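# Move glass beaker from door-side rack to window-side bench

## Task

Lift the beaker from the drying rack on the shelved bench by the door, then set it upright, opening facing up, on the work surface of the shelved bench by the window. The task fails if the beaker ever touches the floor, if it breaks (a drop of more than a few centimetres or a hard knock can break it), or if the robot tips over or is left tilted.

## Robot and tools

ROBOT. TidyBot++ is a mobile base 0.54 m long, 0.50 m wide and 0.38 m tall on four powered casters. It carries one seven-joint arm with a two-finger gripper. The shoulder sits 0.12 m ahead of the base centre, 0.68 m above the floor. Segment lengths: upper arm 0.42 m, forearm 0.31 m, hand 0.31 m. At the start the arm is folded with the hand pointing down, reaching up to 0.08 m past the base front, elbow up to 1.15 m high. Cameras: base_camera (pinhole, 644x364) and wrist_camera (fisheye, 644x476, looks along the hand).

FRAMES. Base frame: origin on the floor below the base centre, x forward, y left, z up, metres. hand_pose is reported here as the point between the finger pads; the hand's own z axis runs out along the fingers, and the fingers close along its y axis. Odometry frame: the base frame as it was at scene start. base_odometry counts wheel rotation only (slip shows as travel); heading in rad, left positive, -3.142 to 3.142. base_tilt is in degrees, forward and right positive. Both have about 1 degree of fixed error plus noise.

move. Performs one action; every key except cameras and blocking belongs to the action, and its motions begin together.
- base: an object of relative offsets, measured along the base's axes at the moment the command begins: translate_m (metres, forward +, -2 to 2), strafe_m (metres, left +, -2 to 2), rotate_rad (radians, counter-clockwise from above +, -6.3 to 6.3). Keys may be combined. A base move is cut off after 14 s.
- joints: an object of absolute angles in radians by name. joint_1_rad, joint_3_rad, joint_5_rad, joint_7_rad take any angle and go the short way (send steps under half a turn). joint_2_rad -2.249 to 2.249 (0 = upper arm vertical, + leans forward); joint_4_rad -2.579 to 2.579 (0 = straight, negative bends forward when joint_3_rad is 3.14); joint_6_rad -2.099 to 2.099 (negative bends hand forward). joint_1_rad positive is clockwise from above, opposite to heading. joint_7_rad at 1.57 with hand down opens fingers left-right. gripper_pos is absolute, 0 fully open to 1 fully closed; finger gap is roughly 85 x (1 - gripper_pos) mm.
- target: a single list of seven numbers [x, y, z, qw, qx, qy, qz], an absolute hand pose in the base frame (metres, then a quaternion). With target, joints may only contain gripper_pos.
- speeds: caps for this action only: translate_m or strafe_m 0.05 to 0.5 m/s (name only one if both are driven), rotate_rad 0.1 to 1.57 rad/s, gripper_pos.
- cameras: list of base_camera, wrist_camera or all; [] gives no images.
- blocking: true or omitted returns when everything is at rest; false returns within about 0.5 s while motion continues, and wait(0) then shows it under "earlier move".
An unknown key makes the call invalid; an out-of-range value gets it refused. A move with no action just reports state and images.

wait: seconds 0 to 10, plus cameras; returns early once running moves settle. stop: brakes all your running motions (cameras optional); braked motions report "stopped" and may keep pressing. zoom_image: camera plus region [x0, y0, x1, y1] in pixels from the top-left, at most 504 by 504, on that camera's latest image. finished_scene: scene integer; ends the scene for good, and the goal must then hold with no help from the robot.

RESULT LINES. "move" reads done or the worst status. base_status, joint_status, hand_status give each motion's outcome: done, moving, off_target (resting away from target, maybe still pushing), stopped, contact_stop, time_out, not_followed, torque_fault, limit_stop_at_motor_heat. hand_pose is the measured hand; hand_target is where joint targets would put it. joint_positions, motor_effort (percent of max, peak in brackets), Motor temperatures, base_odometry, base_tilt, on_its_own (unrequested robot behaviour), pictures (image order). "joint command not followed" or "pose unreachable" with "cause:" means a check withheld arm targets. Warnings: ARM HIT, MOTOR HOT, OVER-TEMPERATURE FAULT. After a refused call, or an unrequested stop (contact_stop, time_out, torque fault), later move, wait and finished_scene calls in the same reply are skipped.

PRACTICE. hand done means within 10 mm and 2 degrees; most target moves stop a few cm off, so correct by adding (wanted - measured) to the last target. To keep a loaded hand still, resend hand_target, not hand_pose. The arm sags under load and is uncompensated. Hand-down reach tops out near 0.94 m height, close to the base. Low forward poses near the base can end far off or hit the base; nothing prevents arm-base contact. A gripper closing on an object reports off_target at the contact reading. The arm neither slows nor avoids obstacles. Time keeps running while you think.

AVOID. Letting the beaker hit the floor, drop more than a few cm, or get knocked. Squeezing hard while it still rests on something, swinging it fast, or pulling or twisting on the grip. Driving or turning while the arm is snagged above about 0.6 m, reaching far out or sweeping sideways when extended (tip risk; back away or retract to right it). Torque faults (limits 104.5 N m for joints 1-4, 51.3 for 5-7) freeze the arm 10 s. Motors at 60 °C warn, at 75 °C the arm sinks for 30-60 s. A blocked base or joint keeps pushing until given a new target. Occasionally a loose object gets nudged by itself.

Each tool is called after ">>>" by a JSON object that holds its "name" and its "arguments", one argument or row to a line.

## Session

>>> {"name": "move", "arguments": {

}}

Scene clock: 0.00 s.
Motor temperatures (°C): [29 36 30 29 42 37 49]
base_odometry: x=+0.000 y=+0.000 heading=+0.000
base_tilt: forward=+0.5 right=-0.6
base_status: not commanded
joint_positions: joint_1_rad=+0.003 joint_2_rad=-0.347 joint_3_rad=+3.132 joint_4_rad=-2.548 joint_5_rad=-0.038 joint_6_rad=-0.878 joint_7_rad=+1.571 gripper_pos=+0.000
joint_status: not commanded
motor_effort: joint_1_rad=+0 joint_2_rad=-2 joint_3_rad=+0 joint_4_rad=+13 joint_5_rad=+0 joint_6_rad=+1 joint_7_rad=-1
hand_pose: x=+0.2493 y=+0.0109 z=+0.5816 quat_wxyz=(-0.013, +0.999, -0.008, +0.031) (m; base frame)
hand_target: x=+0.2485 y=+0.0109 z=+0.5812 quat_wxyz=(-0.013, +0.999, -0.008, +0.031) (m; base frame)
hand_status: not commanded
pictures: base_camera, wrist_camera

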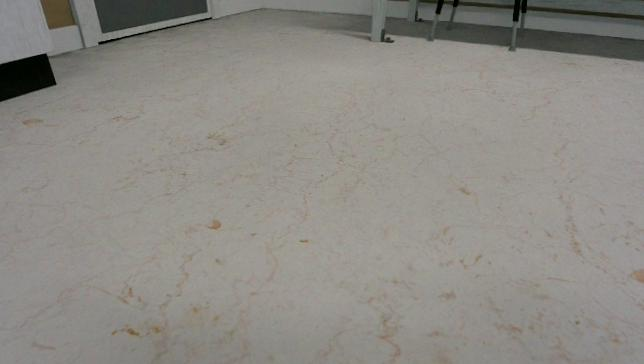

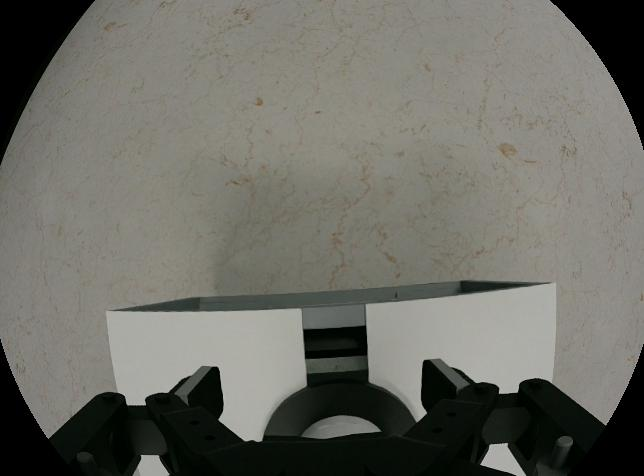

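>>> {"name": "move", "arguments": {
  "joints": {"joint_1_rad": 0.0, "joint_2_rad": -0.4, "joint_3_rad": 3.1416, "joint_4_rad": -1.9, "joint_5_rad": 0.06, "joint_6_rad": 0.0, "joint_7_rad": 1.6},
  "cameras": ["wrist_camera"]
}}

Scene clock: 4.97 s.
Motor temperatures (°C): [29 36 30 29 42 37 49]
move: done
base_odometry: x=+0.000 y=+0.000 heading=+0.000
base_tilt: forward=+0.5 right=-0.6
base_status: not commanded
joint_positions: joint_1_rad=+0.003 joint_2_rad=-0.378 joint_3_rad=+3.132 joint_4_rad=-1.908 joint_5_rad=+0.007 joint_6_rad=-0.088 joint_7_rad=+1.571 gripper_pos=+0.000
joint_status: all done
motor_effort: joint_1_rad=+1(2) joint_2_rad=-8(9) joint_3_rad=+1(1) joint_4_rad=+20(20) joint_5_rad=+0(1) joint_6_rad=+9(9) joint_7_rad=+0(2)
hand_pose: x=+0.5885 y=+0.0056 z=+1.0712 quat_wxyz=(+0.002, +0.723, +0.006, +0.690) (m; base frame)
hand_target: x=+0.5792 y=+0.0013 z=+1.1136 quat_wxyz=(+0.033, +0.681, +0.030, +0.731) (m; base frame)
hand_status: not commanded
pictures: wrist_camera

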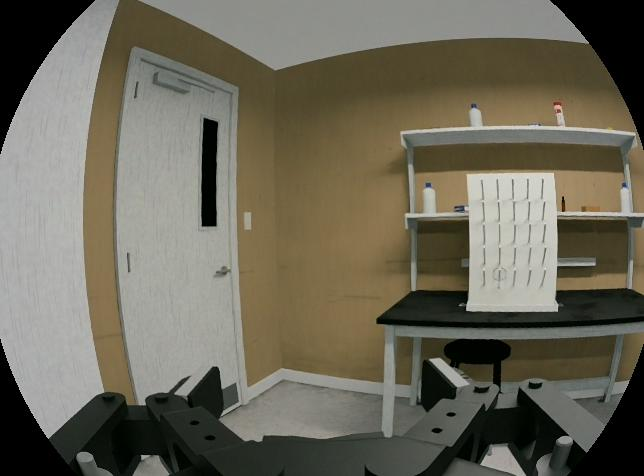

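>>> {"name": "move", "arguments": {
  "cameras": ["wrist_camera"]
}}

>>> {"name": "zoom_image", "arguments": {
  "camera": "wrist_camera",
  "region": [360, 150, 640, 370]
}}

Scene clock: 17.97 s.
Motor temperatures (°C): [29 36 30 29 42 37 49]
base_odometry: x=+0.000 y=+0.000 heading=+0.000
base_tilt: forward=+0.5 right=-0.6
base_status: not commanded
joint_positions: joint_1_rad=+0.003 joint_2_rad=-0.378 joint_3_rad=+3.132 joint_4_rad=-1.908 joint_5_rad=+0.008 joint_6_rad=-0.086 joint_7_rad=+1.571 gripper_pos=+0.000
joint_status: all done
motor_effort: joint_1_rad=+1(2) joint_2_rad=-8(9) joint_3_rad=+0(1) joint_4_rad=+20(20) joint_5_rad=+0(1) joint_6_rad=+9(9) joint_7_rad=+0(2)
hand_pose: x=+0.5885 y=+0.0056 z=+1.0719 quat_wxyz=(+0.002, +0.723, +0.006, +0.691) (m; base frame)
hand_target: x=+0.5792 y=+0.0013 z=+1.1136 quat_wxyz=(+0.033, +0.681, +0.030, +0.731) (m; base frame)
hand_status: not commanded
pictures: wrist_camera

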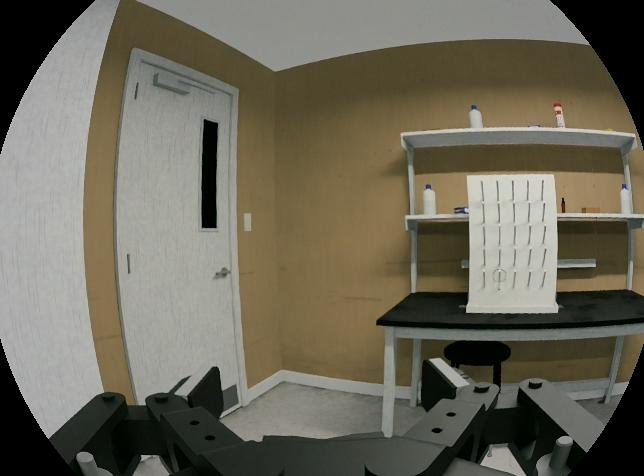

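Scaled by 1.800.

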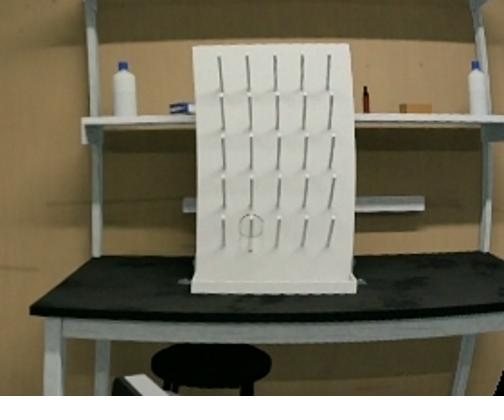

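>>> {"name": "move", "arguments": {
  "joints": {"joint_1_rad": 0.8},
  "cameras": ["wrist_camera"]
}}

>>> {"name": "move", "arguments": {
  "joints": {"joint_1_rad": 2.0},
  "cameras": ["wrist_camera"]
}}

Scene clock: 80.63 s.
Motor temperatures (°C): [29 36 30 30 42 37 49]
move: done
base_odometry: x=+0.000 y=+0.000 heading=+0.000
base_tilt: forward=+0.5 right=-0.6
base_status: not commanded
joint_positions: joint_1_rad=+0.789 joint_2_rad=-0.378 joint_3_rad=+3.133 joint_4_rad=-1.908 joint_5_rad=+0.008 joint_6_rad=-0.085 joint_7_rad=+1.571 gripper_pos=+0.000
joint_status: all done
motor_effort: joint_1_rad=+1(2) joint_2_rad=-8(9) joint_3_rad=+0(2) joint_4_rad=+19(20) joint_5_rad=-1(1) joint_6_rad=+9(9) joint_7_rad=+0(1)
hand_pose: x=+0.4541 y=-0.3290 z=+1.0721 quat_wxyz=(+0.267, +0.669, -0.272, +0.638) (m; base frame)
hand_target: x=+0.4406 y=-0.3292 z=+1.1136 quat_wxyz=(+0.315, +0.639, -0.237, +0.661) (m; base frame)
hand_status: not commanded
pictures: wrist_camera

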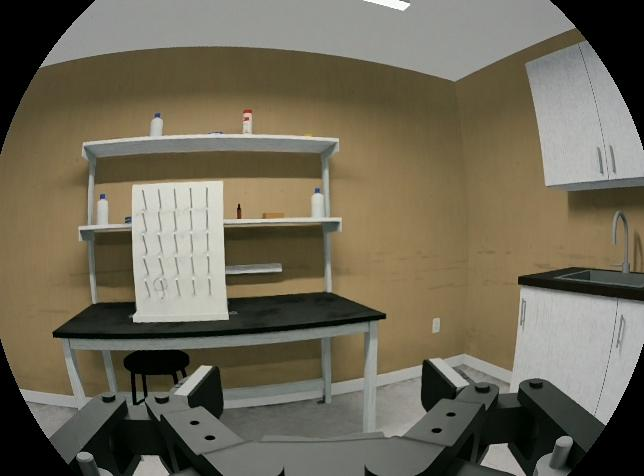

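Scene clock: 83.10 s.
Motor temperatures (°C): [29 36 30 30 42 37 49]
move: done
base_odometry: x=+0.000 y=+0.000 heading=+0.000
base_tilt: forward=+0.5 right=-0.6
base_status: not commanded
joint_positions: joint_1_rad=+1.989 joint_2_rad=-0.378 joint_3_rad=+3.135 joint_4_rad=-1.908 joint_5_rad=+0.008 joint_6_rad=-0.085 joint_7_rad=+1.571 gripper_pos=+0.000
joint_status: all done
motor_effort: joint_1_rad=+1(2) joint_2_rad=-8(9) joint_3_rad=+0(1) joint_4_rad=+20(20) joint_5_rad=+0(1) joint_6_rad=+9(9) joint_7_rad=+0(1)
hand_pose: x=-0.0667 y=-0.4313 z=+1.0722 quat_wxyz=(+0.581, +0.399, -0.602, +0.375) (m; base frame)
hand_target: x=-0.0713 y=-0.4191 z=+1.1136 quat_wxyz=(+0.633, +0.393, -0.557, +0.367) (m; base frame)
hand_status: not commanded
pictures: wrist_camera

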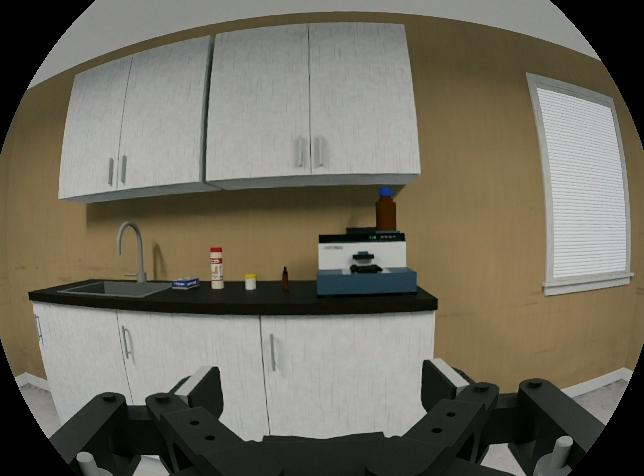

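>>> {"name": "move", "arguments": {
  "joints": {"joint_1_rad": 3.1},
  "cameras": ["wrist_camera"]
}}

>>> {"name": "move", "arguments": {
  "joints": {"joint_1_rad": -2.2},
  "cameras": ["wrist_camera"]
}}

Scene clock: 87.50 s.
Motor temperatures (°C): [29 36 30 30 42 37 49]
move: done
base_odometry: x=+0.000 y=+0.000 heading=+0.000
base_tilt: forward=+0.5 right=-0.6
base_status: not commanded
joint_positions: joint_1_rad=+3.089 joint_2_rad=-0.378 joint_3_rad=+3.135 joint_4_rad=-1.908 joint_5_rad=+0.008 joint_6_rad=-0.085 joint_7_rad=+1.571 gripper_pos=+0.000
joint_status: all done
motor_effort: joint_1_rad=+1(2) joint_2_rad=-8(9) joint_3_rad=+0(2) joint_4_rad=+20(20) joint_5_rad=+0(1) joint_6_rad=+9(9) joint_7_rad=-1(1)
hand_pose: x=-0.3496 y=-0.0297 z=+1.0722 quat_wxyz=(+0.691, +0.025, -0.722, +0.016) (m; base frame)
hand_target: x=-0.3408 y=-0.0205 z=+1.1136 quat_wxyz=(+0.731, +0.045, -0.680, -0.017) (m; base frame)
hand_status: not commanded
pictures: wrist_camera

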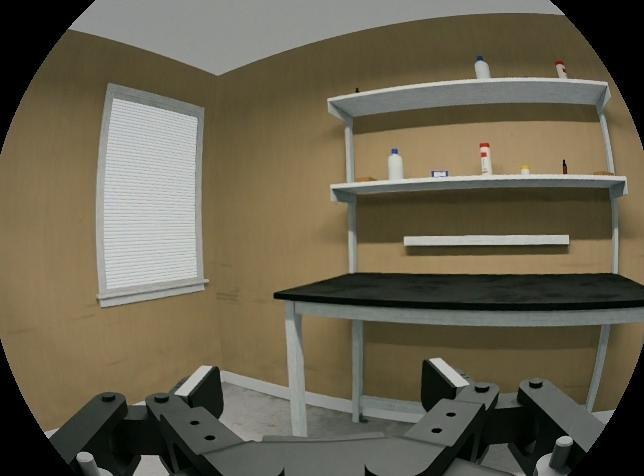

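Scene clock: 89.77 s.
Motor temperatures (°C): [29 36 30 30 42 37 49]
move: done
base_odometry: x=+0.000 y=+0.000 heading=+0.000
base_tilt: forward=+0.5 right=-0.6
base_status: not commanded
joint_positions: joint_1_rad=+4.072 joint_2_rad=-0.378 joint_3_rad=+3.136 joint_4_rad=-1.908 joint_5_rad=+0.008 joint_6_rad=-0.085 joint_7_rad=+1.571 gripper_pos=+0.000
joint_status: all done
motor_effort: joint_1_rad=+0(3) joint_2_rad=-8(9) joint_3_rad=+0(1) joint_4_rad=+19(20) joint_5_rad=+0(1) joint_6_rad=+9(9) joint_7_rad=+0(1)
hand_pose: x=-0.1653 y=+0.3737 z=+1.0723 quat_wxyz=(+0.617, -0.319, -0.648, -0.312) (m; base frame)
hand_target: x=-0.1529 y=+0.3713 z=+1.1136 quat_wxyz=(+0.637, -0.282, -0.621, -0.361) (m; base frame)
hand_status: not commanded
pictures: wrist_camera

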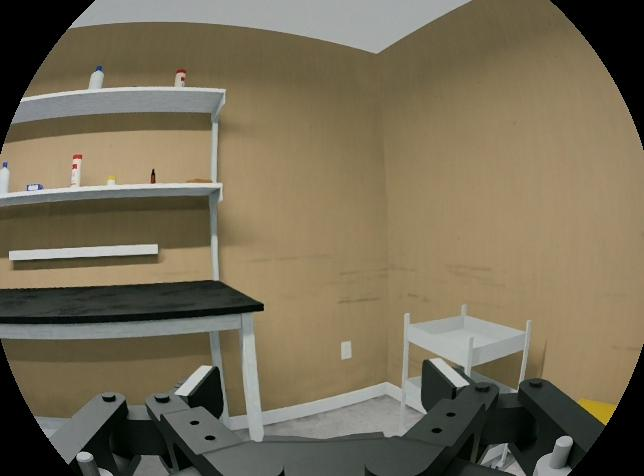

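>>> {"name": "move", "arguments": {
  "base": {"translate_m": 1.1, "strafe_m": -0.44, "rotate_rad": -0.41},
  "joints": {"joint_1_rad": 0.0},
  "cameras": ["wrist_camera", "base_camera"]
}}

Scene clock: 142.90 s.
Motor temperatures (°C): [29 36 30 30 42 37 49]
move: done
base_odometry: x=+1.100 y=-0.440 heading=-0.411
base_tilt: forward=+0.6 right=-0.6
base_status: done
joint_positions: joint_1_rad=+6.272 joint_2_rad=-0.385 joint_3_rad=+3.137 joint_4_rad=-1.908 joint_5_rad=+0.008 joint_6_rad=-0.082 joint_7_rad=+1.571 gripper_pos=+0.000
joint_status: all done
motor_effort: joint_1_rad=+1(4) joint_2_rad=-8(12) joint_3_rad=+0(4) joint_4_rad=+19(20) joint_5_rad=+0(1) joint_6_rad=+9(9) joint_7_rad=+0(1)
hand_pose: x=+0.5861 y=+0.0094 z=+1.0761 quat_wxyz=(+0.002, -0.719, -0.009, -0.695) (m; base frame)
hand_target: x=+0.5792 y=+0.0014 z=+1.1136 quat_wxyz=(-0.033, -0.681, -0.030, -0.731) (m; base frame)
hand_status: not commanded
pictures: base_camera, wrist_camera

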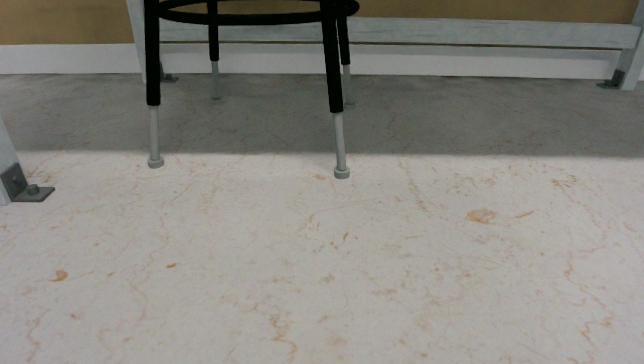

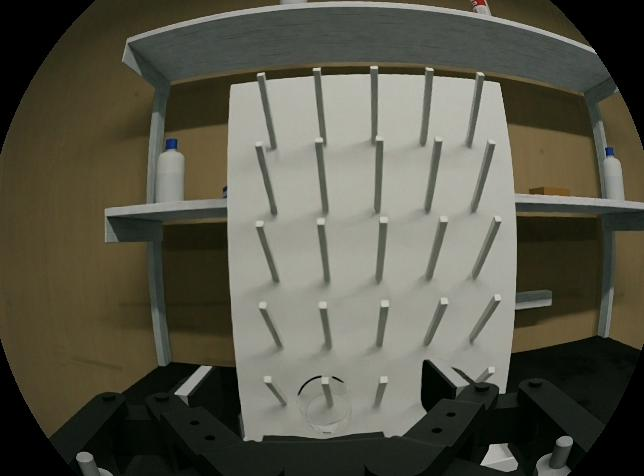

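>>> {"name": "zoom_image", "arguments": {
  "camera": "wrist_camera",
  "region": [220, 280, 520, 450]
}}

>>> {"name": "zoom_image", "arguments": {
  "camera": "base_camera",
  "region": [0, 0, 400, 220]
}}

>>> {"name": "zoom_image", "arguments": {
  "camera": "base_camera",
  "region": [340, 0, 644, 160]
}}

Scaled by 1.680.

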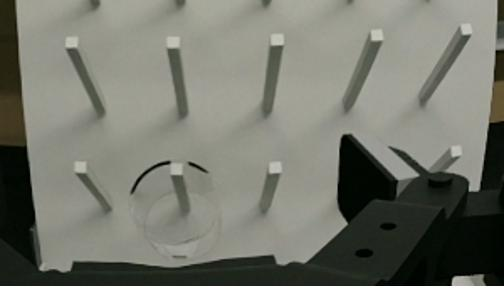

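Scaled by 1.260.

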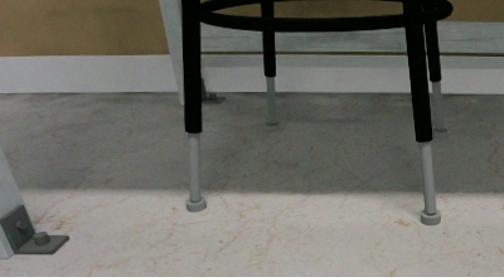

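Scaled by 1.658.

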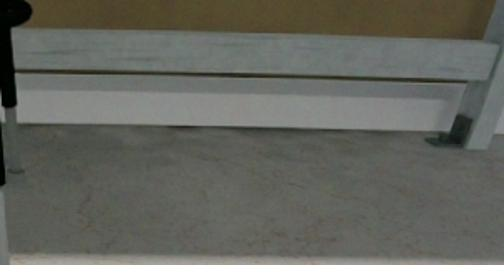

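>>> {"name": "move", "arguments": {
  "base": {"translate_m": 0.21, "strafe_m": 0.059, "rotate_rad": -0.085},
  "joints": {"joint_2_rad": -0.30, "joint_4_rad": -1.847, "joint_6_rad": -0.715},
  "cameras": ["wrist_camera"]
}}

>>> {"name": "zoom_image", "arguments": {
  "camera": "wrist_camera",
  "region": [170, 180, 470, 480]
}}

Scene clock: 177.33 s.
Motor temperatures (°C): [29 36 30 30 42 37 49]
move: done
base_odometry: x=+1.316 y=-0.470 heading=-0.497
base_tilt: forward=+0.6 right=-0.6
base_status: done
joint_positions: joint_1_rad=+6.280 joint_2_rad=-0.311 joint_3_rad=+3.142 joint_4_rad=-1.857 joint_5_rad=+0.010 joint_6_rad=-0.657 joint_7_rad=+1.571 gripper_pos=+0.000
joint_status: all done
motor_effort: joint_1_rad=+0(2) joint_2_rad=-8(13) joint_3_rad=+0(2) joint_4_rad=+19(21) joint_5_rad=+0(1) joint_6_rad=+7(9) joint_7_rad=+0(1)
hand_pose: x=+0.5556 y=+0.0007 z=+0.9065 quat_wxyz=(-0.004, -0.892, -0.004, -0.453) (m; base frame)
hand_target: x=+0.5488 y=-0.0109 z=+0.8932 quat_wxyz=(-0.034, -0.904, -0.025, -0.425) (m; base frame)
hand_status: not commanded
pictures: wrist_camera

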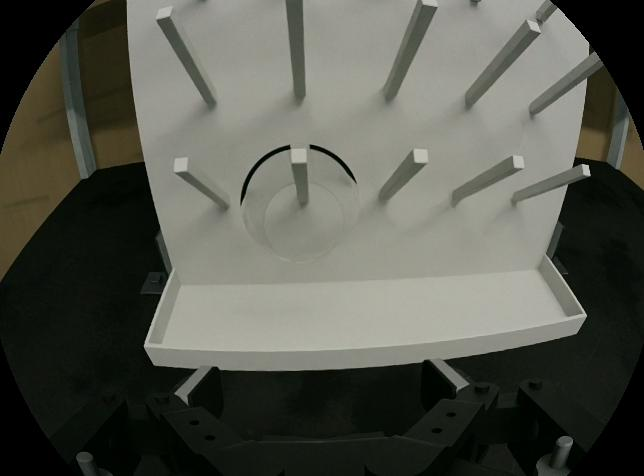

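Invalid region (170, 180, 470, 480): it reaches outside that camera's 644x476 image.

>>> {"name": "zoom_image", "arguments": {
  "camera": "wrist_camera",
  "region": [140, 120, 420, 300]
}}

>>> {"name": "zoom_image", "arguments": {
  "camera": "wrist_camera",
  "region": [120, 230, 400, 400]
}}

>>> {"name": "zoom_image", "arguments": {
  "camera": "wrist_camera",
  "region": [360, 130, 640, 400]
}}

Scaled by 1.800.

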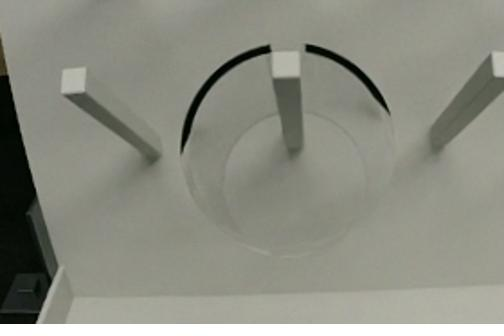

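Scaled by 1.800.

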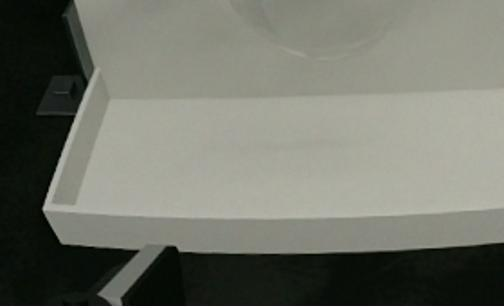

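Scaled by 1.800.

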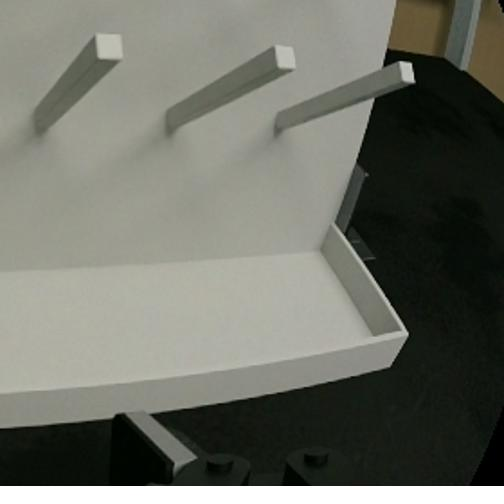

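>>> {"name": "move", "arguments": {
  "base": {"strafe_m": -0.0245, "rotate_rad": 0.055},
  "joints": {"joint_2_rad": -0.29, "joint_4_rad": -1.782, "joint_6_rad": -0.84},
  "cameras": ["wrist_camera", "base_camera"]
}}

>>> {"name": "zoom_image", "arguments": {
  "camera": "wrist_camera",
  "region": [180, 80, 460, 260]
}}

Scene clock: 228.07 s.
Motor temperatures (°C): [29 36 30 30 42 37 49]
move: done
base_odometry: x=+1.305 y=-0.492 heading=-0.442
base_tilt: forward=+0.6 right=-0.6
base_status: done
joint_positions: joint_1_rad=+6.280 joint_2_rad=-0.311 joint_3_rad=+3.142 joint_4_rad=-1.791 joint_5_rad=+0.011 joint_6_rad=-0.777 joint_7_rad=+1.571 gripper_pos=+0.000
joint_status: all done
motor_effort: joint_1_rad=+1(2) joint_2_rad=-9(12) joint_3_rad=+0(2) joint_4_rad=+18(20) joint_5_rad=+0(1) joint_6_rad=+7(8) joint_7_rad=+0(1)
hand_pose: x=+0.5441 y=-0.0001 z=+0.9137 quat_wxyz=(-0.005, -0.904, -0.003, -0.428) (m; base frame)
hand_target: x=+0.5374 y=-0.0125 z=+0.8954 quat_wxyz=(-0.034, -0.919, -0.023, -0.393) (m; base frame)
hand_status: not commanded
pictures: base_camera, wrist_camera

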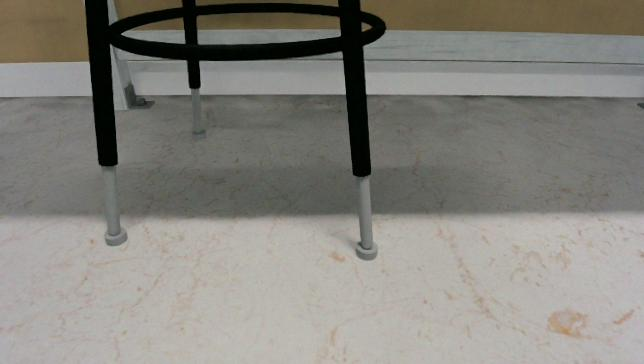

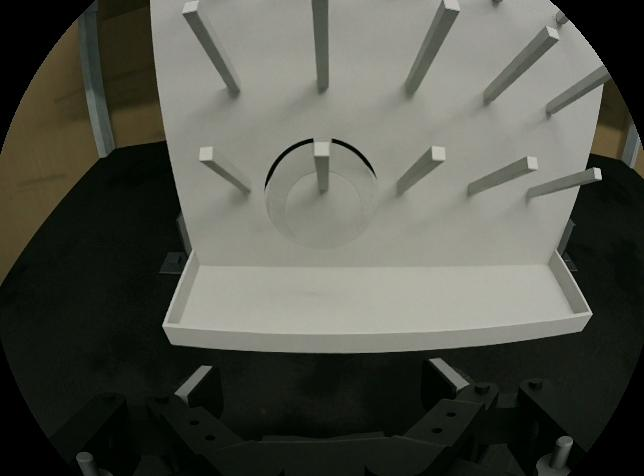

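Scaled by 1.800.

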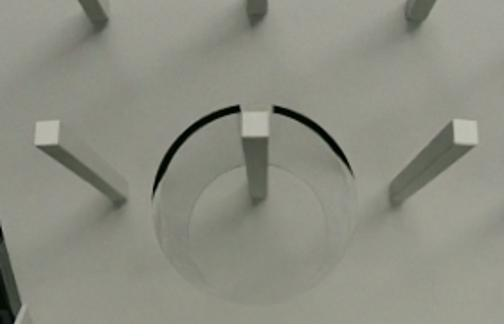

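>>> {"name": "move", "arguments": {
  "base": {"translate_m": 0.11},
  "joints": {"joint_2_rad": -0.258},
  "speeds": {"translate_m": 0.2},
  "cameras": ["wrist_camera"]
}}

>>> {"name": "zoom_image", "arguments": {
  "camera": "wrist_camera",
  "region": [180, 220, 460, 440]
}}

Scene clock: 241.43 s.
Motor temperatures (°C): [29 36 30 30 42 37 49]
move: done
base_odometry: x=+1.405 y=-0.539 heading=-0.442
base_tilt: forward=+0.5 right=-0.6
base_status: done
joint_positions: joint_1_rad=+6.280 joint_2_rad=-0.276 joint_3_rad=+3.142 joint_4_rad=-1.791 joint_5_rad=+0.012 joint_6_rad=-0.779 joint_7_rad=+1.571 gripper_pos=+0.000
joint_status: all done
motor_effort: joint_1_rad=+1(2) joint_2_rad=-10(13) joint_3_rad=+0(1) joint_4_rad=+18(19) joint_5_rad=+0(1) joint_6_rad=+7(7) joint_7_rad=+0(1)
hand_pose: x=+0.5517 y=-0.0001 z=+0.8984 quat_wxyz=(-0.005, -0.911, -0.003, -0.411) (m; base frame)
hand_target: x=+0.5440 y=-0.0125 z=+0.8819 quat_wxyz=(-0.034, -0.925, -0.024, -0.378) (m; base frame)
hand_status: not commanded
pictures: wrist_camera

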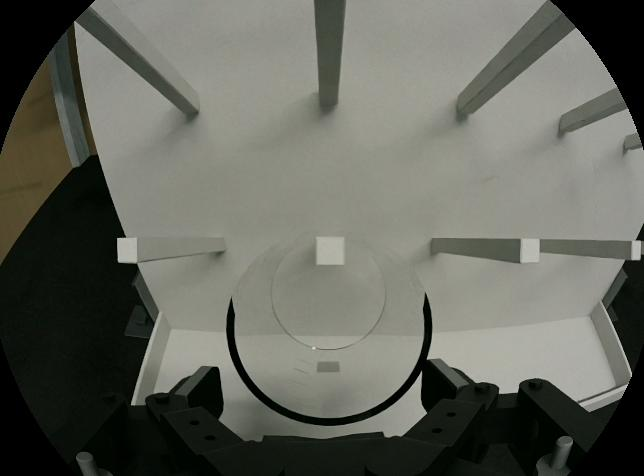

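Scaled by 1.800.

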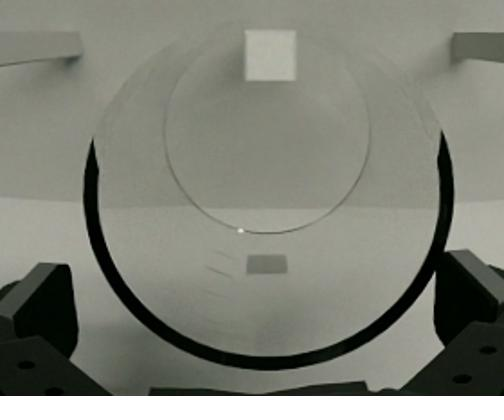

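>>> {"name": "move", "arguments": {
  "base": {"translate_m": 0.026, "strafe_m": -0.0028},
  "joints": {"joint_4_rad": -1.762},
  "speeds": {"translate_m": 0.1},
  "cameras": ["wrist_camera"]
}}

>>> {"name": "zoom_image", "arguments": {
  "camera": "wrist_camera",
  "region": [180, 230, 460, 450]
}}

Scene clock: 252.97 s.
Motor temperatures (°C): [29 36 30 30 42 37 49]
move: done
base_odometry: x=+1.427 y=-0.553 heading=-0.441
base_tilt: forward=+0.6 right=-0.6
base_status: done
joint_positions: joint_1_rad=+6.280 joint_2_rad=-0.269 joint_3_rad=+3.142 joint_4_rad=-1.770 joint_5_rad=+0.012 joint_6_rad=-0.782 joint_7_rad=+1.571 gripper_pos=+0.000
joint_status: all done
motor_effort: joint_1_rad=+1(2) joint_2_rad=-11(13) joint_3_rad=+0(2) joint_4_rad=+18(19) joint_5_rad=+0(1) joint_6_rad=+7(7) joint_7_rad=+0(1)
hand_pose: x=+0.5563 y=-0.0001 z=+0.9060 quat_wxyz=(-0.005, -0.909, -0.003, -0.416) (m; base frame)
hand_target: x=+0.5481 y=-0.0125 z=+0.8926 quat_wxyz=(-0.034, -0.921, -0.023, -0.388) (m; base frame)
hand_status: not commanded
pictures: wrist_camera

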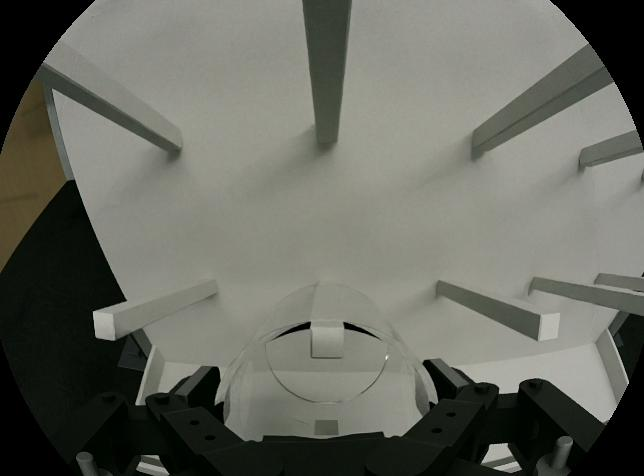

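Scaled by 1.800.

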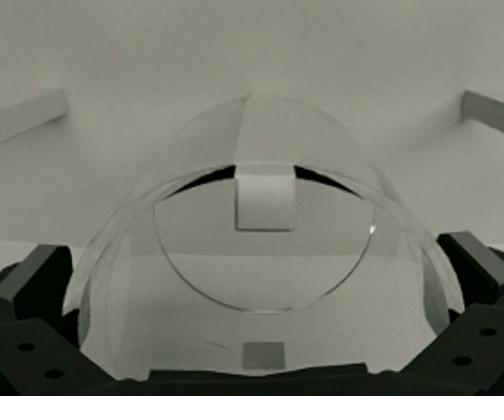

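>>> {"name": "move", "arguments": {
  "base": {"strafe_m": -0.0015},
  "joints": {"gripper_pos": 0.32},
  "cameras": ["wrist_camera"]
}}

>>> {"name": "zoom_image", "arguments": {
  "camera": "wrist_camera",
  "region": [180, 230, 460, 450]
}}

Scene clock: 259.43 s.
Motor temperatures (°C): [29 36 30 30 42 37 49]
move: off_target
base_odometry: x=+1.427 y=-0.554 heading=-0.441
base_tilt: forward=+0.6 right=-0.6
base_status: done
joint_positions: joint_1_rad=+6.281 joint_2_rad=-0.270 joint_3_rad=+3.142 joint_4_rad=-1.768 joint_5_rad=+0.014 joint_6_rad=-0.785 joint_7_rad=+1.571 gripper_pos=+0.216
joint_status: gripper_pos off_target (ended at +0.216, target +0.320)
motor_effort: joint_1_rad=+1(3) joint_2_rad=-10(11) joint_3_rad=+0(4) joint_4_rad=+18(19) joint_5_rad=+1(1) joint_6_rad=+7(8) joint_7_rad=+0(1)
hand_pose: x=+0.5559 y=-0.0011 z=+0.9066 quat_wxyz=(-0.006, -0.909, -0.003, -0.416) (m; base frame)
hand_target: x=+0.5481 y=-0.0125 z=+0.8926 quat_wxyz=(-0.034, -0.921, -0.023, -0.388) (m; base frame)
hand_status: not commanded
pictures: wrist_camera

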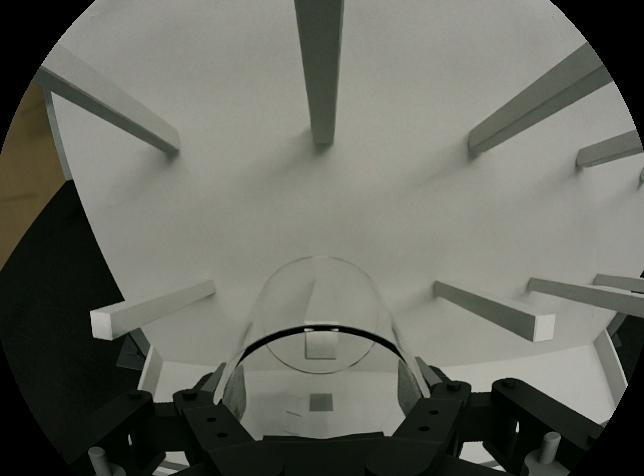

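Scaled by 1.800.

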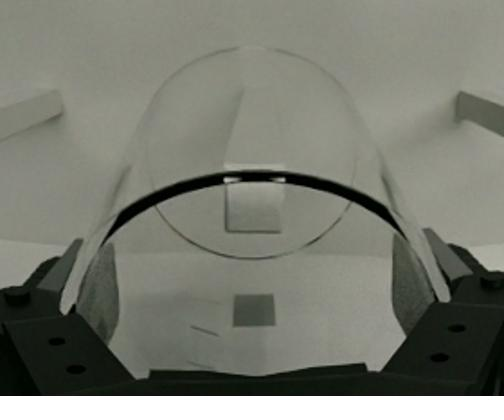

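>>> {"name": "move", "arguments": {
  "base": {"translate_m": 0.007},
  "joints": {"joint_4_rad": -1.735, "joint_6_rad": -0.867},
  "speeds": {"translate_m": 0.1},
  "cameras": ["wrist_camera"]
}}

>>> {"name": "zoom_image", "arguments": {
  "camera": "wrist_camera",
  "region": [180, 230, 460, 450]
}}

Scene clock: 271.27 s.
Motor temperatures (°C): [29 36 30 30 42 37 49]
move: done
base_odometry: x=+1.433 y=-0.557 heading=-0.441
base_tilt: forward=+0.6 right=-0.6
base_status: done
joint_positions: joint_1_rad=+6.281 joint_2_rad=-0.274 joint_3_rad=+3.142 joint_4_rad=-1.747 joint_5_rad=+0.014 joint_6_rad=-0.824 joint_7_rad=+1.571 gripper_pos=+0.216
joint_status: all done
motor_effort: joint_1_rad=+0(2) joint_2_rad=-9(13) joint_3_rad=+0(2) joint_4_rad=+19(20) joint_5_rad=+0(1) joint_6_rad=+8(11) joint_7_rad=+0(1)
hand_pose: x=+0.5509 y=-0.0012 z=+0.9109 quat_wxyz=(-0.006, -0.912, -0.003, -0.410) (m; base frame)
hand_target: x=+0.5474 y=-0.0129 z=+0.9011 quat_wxyz=(-0.034, -0.921, -0.022, -0.388) (m; base frame)
hand_status: not commanded
pictures: wrist_camera

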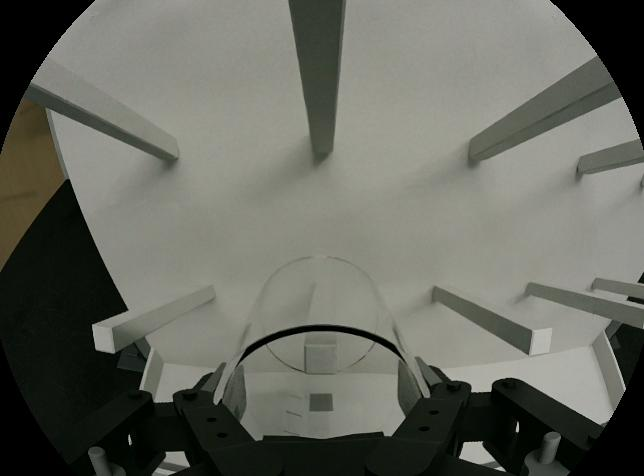

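Scaled by 1.800.

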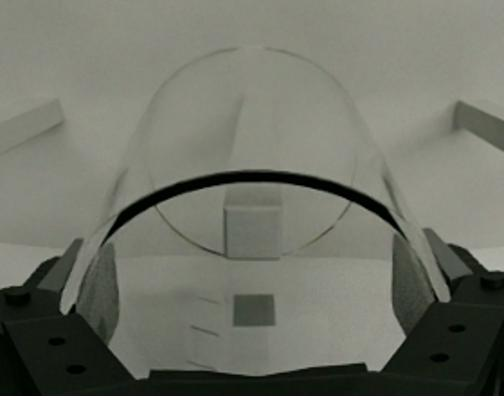

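>>> {"name": "move", "arguments": {
  "base": {"translate_m": -0.024},
  "joints": {"joint_4_rad": -1.654, "joint_6_rad": -0.948},
  "cameras": ["wrist_camera"]
}}

>>> {"name": "zoom_image", "arguments": {
  "camera": "wrist_camera",
  "region": [180, 230, 460, 450]
}}

Scene clock: 279.60 s.
Motor temperatures (°C): [29 36 30 30 42 37 49]
move: done
base_odometry: x=+1.411 y=-0.546 heading=-0.441
base_tilt: forward=+0.6 right=-0.6
base_status: done
joint_positions: joint_1_rad=+6.281 joint_2_rad=-0.263 joint_3_rad=+3.142 joint_4_rad=-1.668 joint_5_rad=+0.014 joint_6_rad=-0.891 joint_7_rad=+1.571 gripper_pos=+0.216
joint_status: all done
motor_effort: joint_1_rad=+2(2) joint_2_rad=-11(15) joint_3_rad=+0(1) joint_4_rad=+19(21) joint_5_rad=-1(1) joint_6_rad=+8(9) joint_7_rad=+0(1)
hand_pose: x=+0.5525 y=-0.0014 z=+0.9332 quat_wxyz=(-0.007, -0.912, -0.003, -0.410) (m; base frame)
hand_target: x=+0.5439 y=-0.0138 z=+0.9263 quat_wxyz=(-0.035, -0.921, -0.020, -0.388) (m; base frame)
hand_status: not commanded
pictures: wrist_camera

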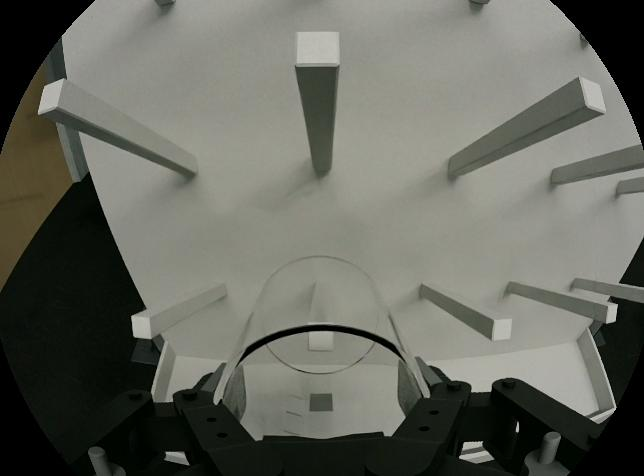

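Scaled by 1.800.

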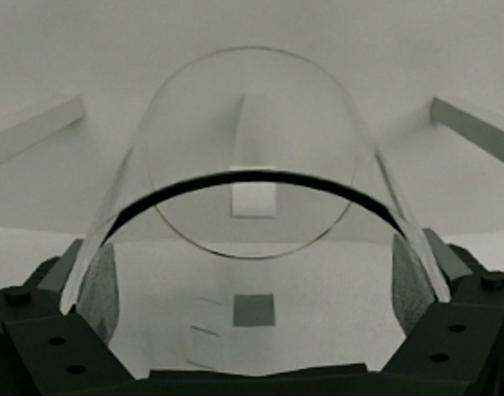

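>>> {"name": "move", "arguments": {
  "base": {"translate_m": -0.024},
  "joints": {"joint_4_rad": -1.573, "joint_6_rad": -1.029},
  "cameras": ["wrist_camera"]
}}

>>> {"name": "move", "arguments": {
  "base": {"translate_m": -0.024},
  "joints": {"joint_4_rad": -1.492, "joint_6_rad": -1.11},
  "cameras": ["wrist_camera"]
}}

Scene clock: 284.60 s.
Motor temperatures (°C): [29 36 30 30 42 37 49]
move: done
base_odometry: x=+1.390 y=-0.536 heading=-0.441
base_tilt: forward=+0.5 right=-0.6
base_status: done
joint_positions: joint_1_rad=+6.281 joint_2_rad=-0.263 joint_3_rad=+3.142 joint_4_rad=-1.586 joint_5_rad=+0.015 joint_6_rad=-0.971 joint_7_rad=+1.571 gripper_pos=+0.216
joint_status: all done
motor_effort: joint_1_rad=+2(2) joint_2_rad=-11(15) joint_3_rad=+0(1) joint_4_rad=+19(21) joint_5_rad=+0(1) joint_6_rad=+8(9) joint_7_rad=+0(1)
hand_pose: x=+0.5477 y=-0.0017 z=+0.9590 quat_wxyz=(-0.007, -0.912, -0.002, -0.411) (m; base frame)
hand_target: x=+0.5384 y=-0.0146 z=+0.9512 quat_wxyz=(-0.035, -0.921, -0.018, -0.388) (m; base frame)
hand_status: not commanded
pictures: wrist_camera

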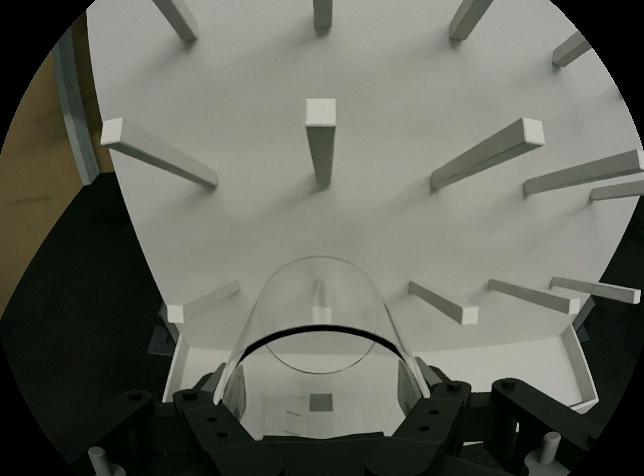

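Scene clock: 285.70 s.
Motor temperatures (°C): [29 36 30 30 42 37 49]
move: done
base_odometry: x=+1.368 y=-0.526 heading=-0.440
base_tilt: forward=+0.5 right=-0.6
base_status: done
joint_positions: joint_1_rad=+6.281 joint_2_rad=-0.264 joint_3_rad=+3.142 joint_4_rad=-1.505 joint_5_rad=+0.015 joint_6_rad=-1.052 joint_7_rad=+1.571 gripper_pos=+0.216
joint_status: all done
motor_effort: joint_1_rad=+1(2) joint_2_rad=-11(15) joint_3_rad=+0(1) joint_4_rad=+19(20) joint_5_rad=+0(1) joint_6_rad=+7(9) joint_7_rad=+0(1)
hand_pose: x=+0.5402 y=-0.0019 z=+0.9840 quat_wxyz=(-0.007, -0.911, -0.002, -0.412) (m; base frame)
hand_target: x=+0.5310 y=-0.0154 z=+0.9756 quat_wxyz=(-0.036, -0.921, -0.015, -0.388) (m; base frame)
hand_status: not commanded
pictures: wrist_camera

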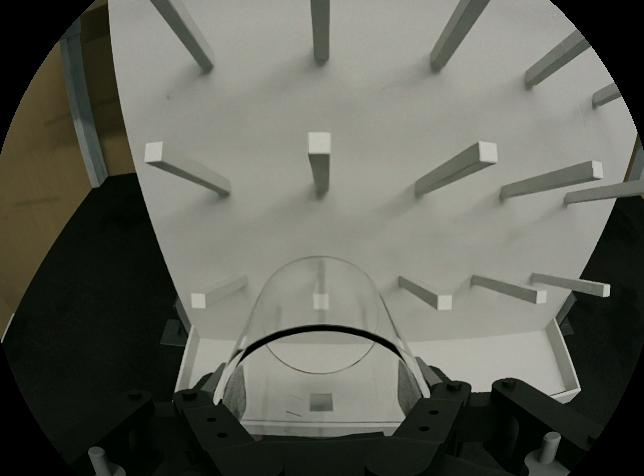

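>>> {"name": "move", "arguments": {
  "base": {"translate_m": -0.16},
  "blocking": false,
  "cameras": []
}}

>>> {"name": "move", "arguments": {
  "joints": {"joint_2_rad": -0.05, "joint_4_rad": -1.20, "joint_6_rad": -1.63},
  "cameras": ["wrist_camera", "base_camera"]
}}

Scene clock: 315.57 s.
Motor temperatures (°C): [29 36 30 30 42 37 49]
move: moving
base_odometry: x=+1.304 y=-0.497 heading=-0.441
base_tilt: forward=+0.6 right=-0.6
base_status: translate_m moving
joint_positions: joint_1_rad=+6.281 joint_2_rad=-0.261 joint_3_rad=+3.142 joint_4_rad=-1.505 joint_5_rad=+0.015 joint_6_rad=-1.052 joint_7_rad=+1.571 gripper_pos=+0.216
joint_status: not commanded
motor_effort: joint_1_rad=+1(2) joint_2_rad=-13(14) joint_3_rad=+0(1) joint_4_rad=+19(19) joint_5_rad=+0(1) joint_6_rad=+7(8) joint_7_rad=+0(1)
hand_pose: x=+0.5410 y=-0.0019 z=+0.9829 quat_wxyz=(-0.007, -0.912, -0.002, -0.410) (m; base frame)
hand_target: x=+0.5310 y=-0.0154 z=+0.9756 quat_wxyz=(-0.036, -0.921, -0.015, -0.388) (m; base frame)
hand_status: not commanded
pictures: none
No camera images: "cameras" was empty.

Scene clock: 317.37 s.
Motor temperatures (°C): [29 36 30 30 42 37 49]
move: done
base_odometry: x=+1.223 y=-0.458 heading=-0.440
base_tilt: forward=+0.5 right=-0.6
base_status: done
joint_positions: joint_1_rad=+6.281 joint_2_rad=-0.070 joint_3_rad=+3.142 joint_4_rad=-1.219 joint_5_rad=+0.015 joint_6_rad=-1.568 joint_7_rad=+1.571 gripper_pos=+0.216
joint_status: all done
motor_effort: joint_1_rad=+2(2) joint_2_rad=-15(17) joint_3_rad=+0(1) joint_4_rad=+16(20) joint_5_rad=+0(1) joint_6_rad=+4(8) joint_7_rad=+0(1)
hand_pose: x=+0.5048 y=-0.0025 z=+0.9467 quat_wxyz=(-0.007, -0.977, +0.001, -0.211) (m; base frame)
hand_target: x=+0.4948 y=-0.0173 z=+0.9398 quat_wxyz=(-0.032, -0.983, -0.007, -0.179) (m; base frame)
hand_status: not commanded
pictures: base_camera, wrist_camera

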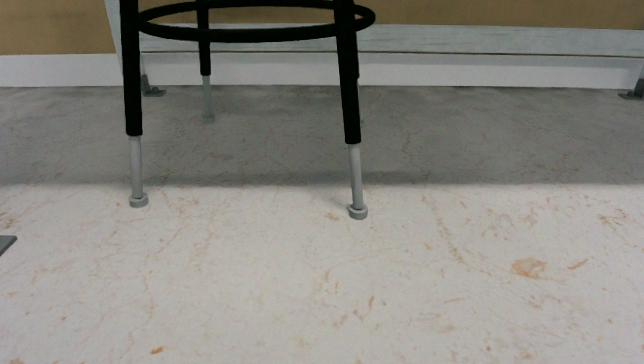

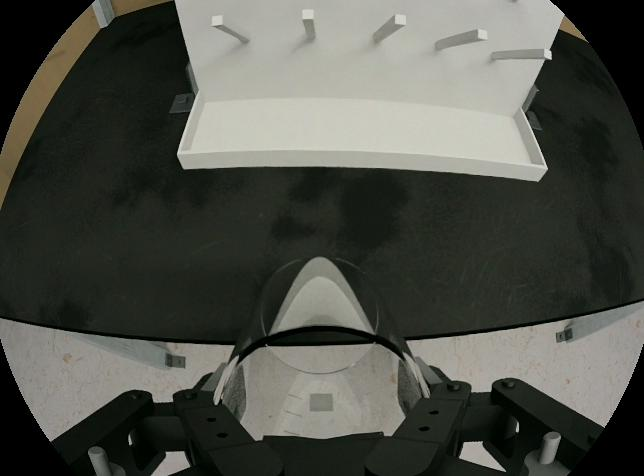

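>>> {"name": "zoom_image", "arguments": {
  "camera": "wrist_camera",
  "region": [0, 260, 300, 400]
}}

>>> {"name": "zoom_image", "arguments": {
  "camera": "wrist_camera",
  "region": [344, 260, 644, 400]
}}

>>> {"name": "zoom_image", "arguments": {
  "camera": "wrist_camera",
  "region": [170, 60, 560, 220]
}}

Scaled by 1.680.

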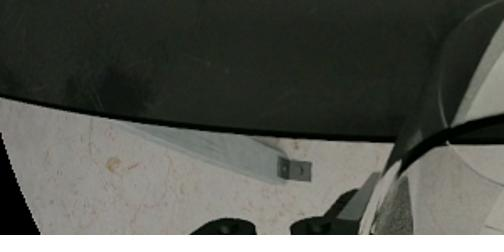

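Scaled by 1.680.

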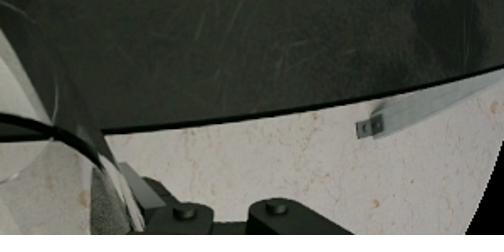

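Scaled by 1.292.

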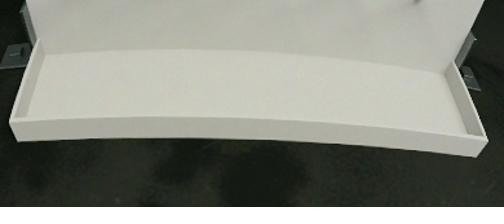

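>>> {"name": "move", "arguments": {
  "base": {"translate_m": 0.17, "rotate_rad": 0.024},
  "joints": {"joint_2_rad": 0.19, "joint_4_rad": -1.06, "joint_6_rad": -2.066},
  "cameras": ["wrist_camera"]
}}

>>> {"name": "zoom_image", "arguments": {
  "camera": "wrist_camera",
  "region": [120, 160, 540, 440]
}}

Scene clock: 338.90 s.
Motor temperatures (°C): [29 36 30 30 42 37 49]
move: done
base_odometry: x=+1.377 y=-0.531 heading=-0.414
base_tilt: forward=+0.6 right=-0.6
base_status: done
joint_positions: joint_1_rad=+6.281 joint_2_rad=+0.185 joint_3_rad=+3.142 joint_4_rad=-1.076 joint_5_rad=+0.017 joint_6_rad=-1.997 joint_7_rad=+1.571 gripper_pos=+0.216
joint_status: all done
motor_effort: joint_1_rad=+0(2) joint_2_rad=-21(26) joint_3_rad=+0(3) joint_4_rad=+14(16) joint_5_rad=+0(2) joint_6_rad=-1(5) joint_7_rad=+0(1)
hand_pose: x=+0.4597 y=-0.0029 z=+0.8821 quat_wxyz=(-0.008, -0.998, +0.002, +0.058) (m; base frame)
hand_target: x=+0.4426 y=-0.0151 z=+0.8880 quat_wxyz=(-0.026, -0.996, -0.003, +0.087) (m; base frame)
hand_status: not commanded
pictures: wrist_camera

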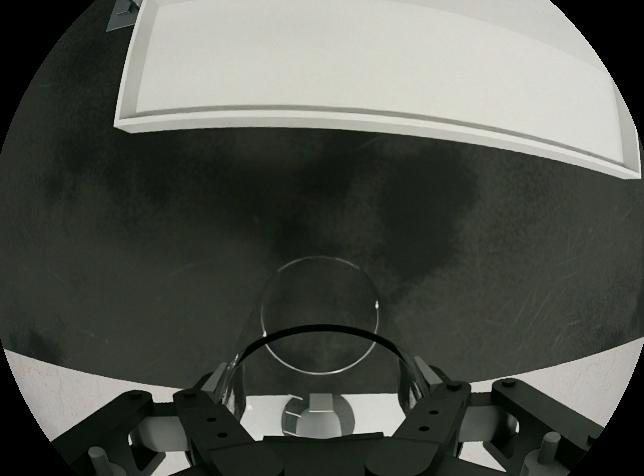

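Scaled by 1.200.

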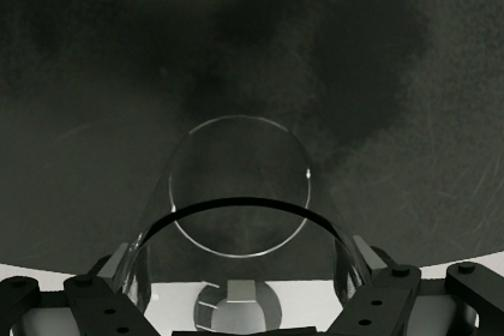

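>>> {"name": "zoom_image", "arguments": {
  "camera": "wrist_camera",
  "region": [220, 90, 420, 190]
}}

>>> {"name": "zoom_image", "arguments": {
  "camera": "wrist_camera",
  "region": [220, 330, 420, 440]
}}

>>> {"name": "zoom_image", "arguments": {
  "camera": "wrist_camera",
  "region": [0, 300, 200, 440]
}}

>>> {"name": "zoom_image", "arguments": {
  "camera": "wrist_camera",
  "region": [444, 300, 644, 440]
}}

Scaled by 2.520.

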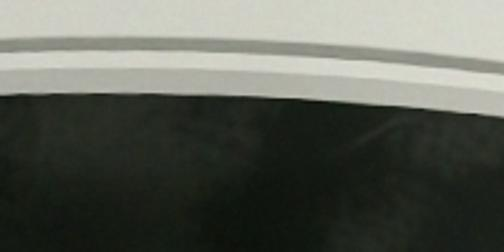

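Scaled by 2.520.

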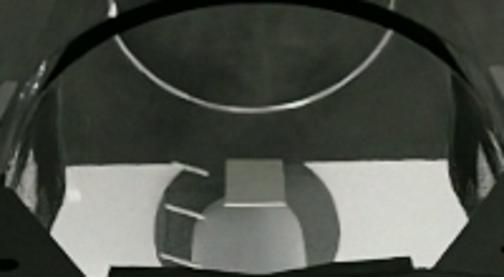

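Scaled by 2.520.

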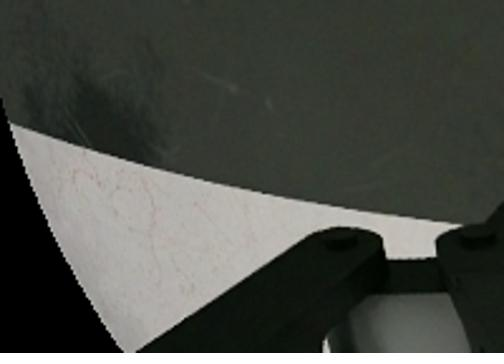

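Scaled by 2.520.

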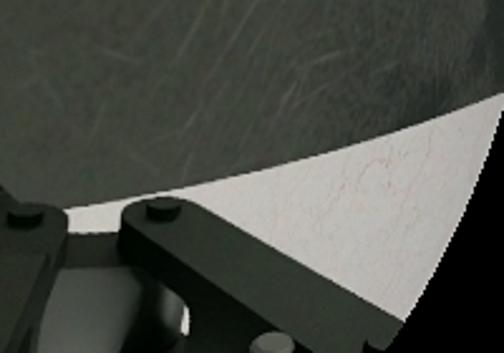

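>>> {"name": "move", "arguments": {
  "base": {"translate_m": -0.036},
  "joints": {"joint_2_rad": 0.312, "joint_4_rad": -1.002},
  "cameras": ["wrist_camera"]
}}

>>> {"name": "zoom_image", "arguments": {
  "camera": "wrist_camera",
  "region": [200, 220, 440, 440]
}}

Scene clock: 356.93 s.
Motor temperatures (°C): [29 36 30 30 42 37 49]
move: done
base_odometry: x=+1.344 y=-0.516 heading=-0.414
base_tilt: forward=+0.6 right=-0.6
base_status: done
joint_positions: joint_1_rad=+6.281 joint_2_rad=+0.281 joint_3_rad=+3.142 joint_4_rad=-1.016 joint_5_rad=+0.017 joint_6_rad=-2.007 joint_7_rad=+1.571 gripper_pos=+0.216
joint_status: all done
motor_effort: joint_1_rad=+1(2) joint_2_rad=-23(26) joint_3_rad=-1(1) joint_4_rad=+14(15) joint_5_rad=+0(1) joint_6_rad=-2(2) joint_7_rad=-1(1)
hand_pose: x=+0.4881 y=-0.0028 z=+0.8639 quat_wxyz=(-0.008, -0.997, +0.002, +0.081) (m; base frame)
hand_target: x=+0.4786 y=-0.0151 z=+0.8601 quat_wxyz=(-0.026, -0.993, -0.003, +0.119) (m; base frame)
hand_status: not commanded
pictures: wrist_camera

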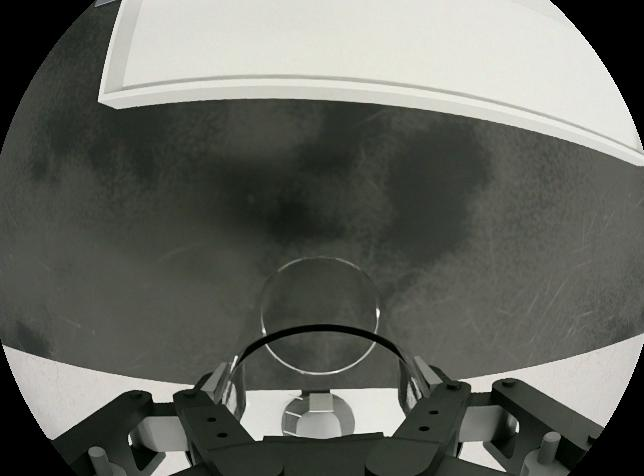

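Scaled by 2.100.

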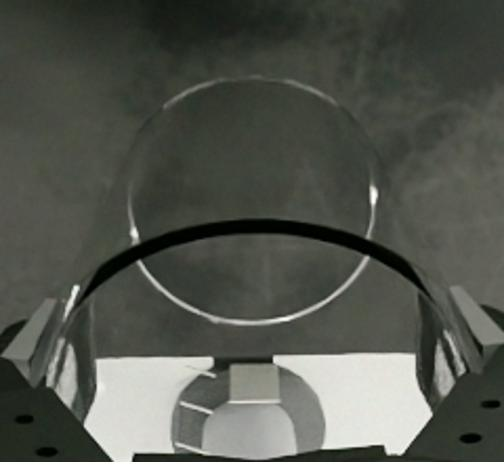

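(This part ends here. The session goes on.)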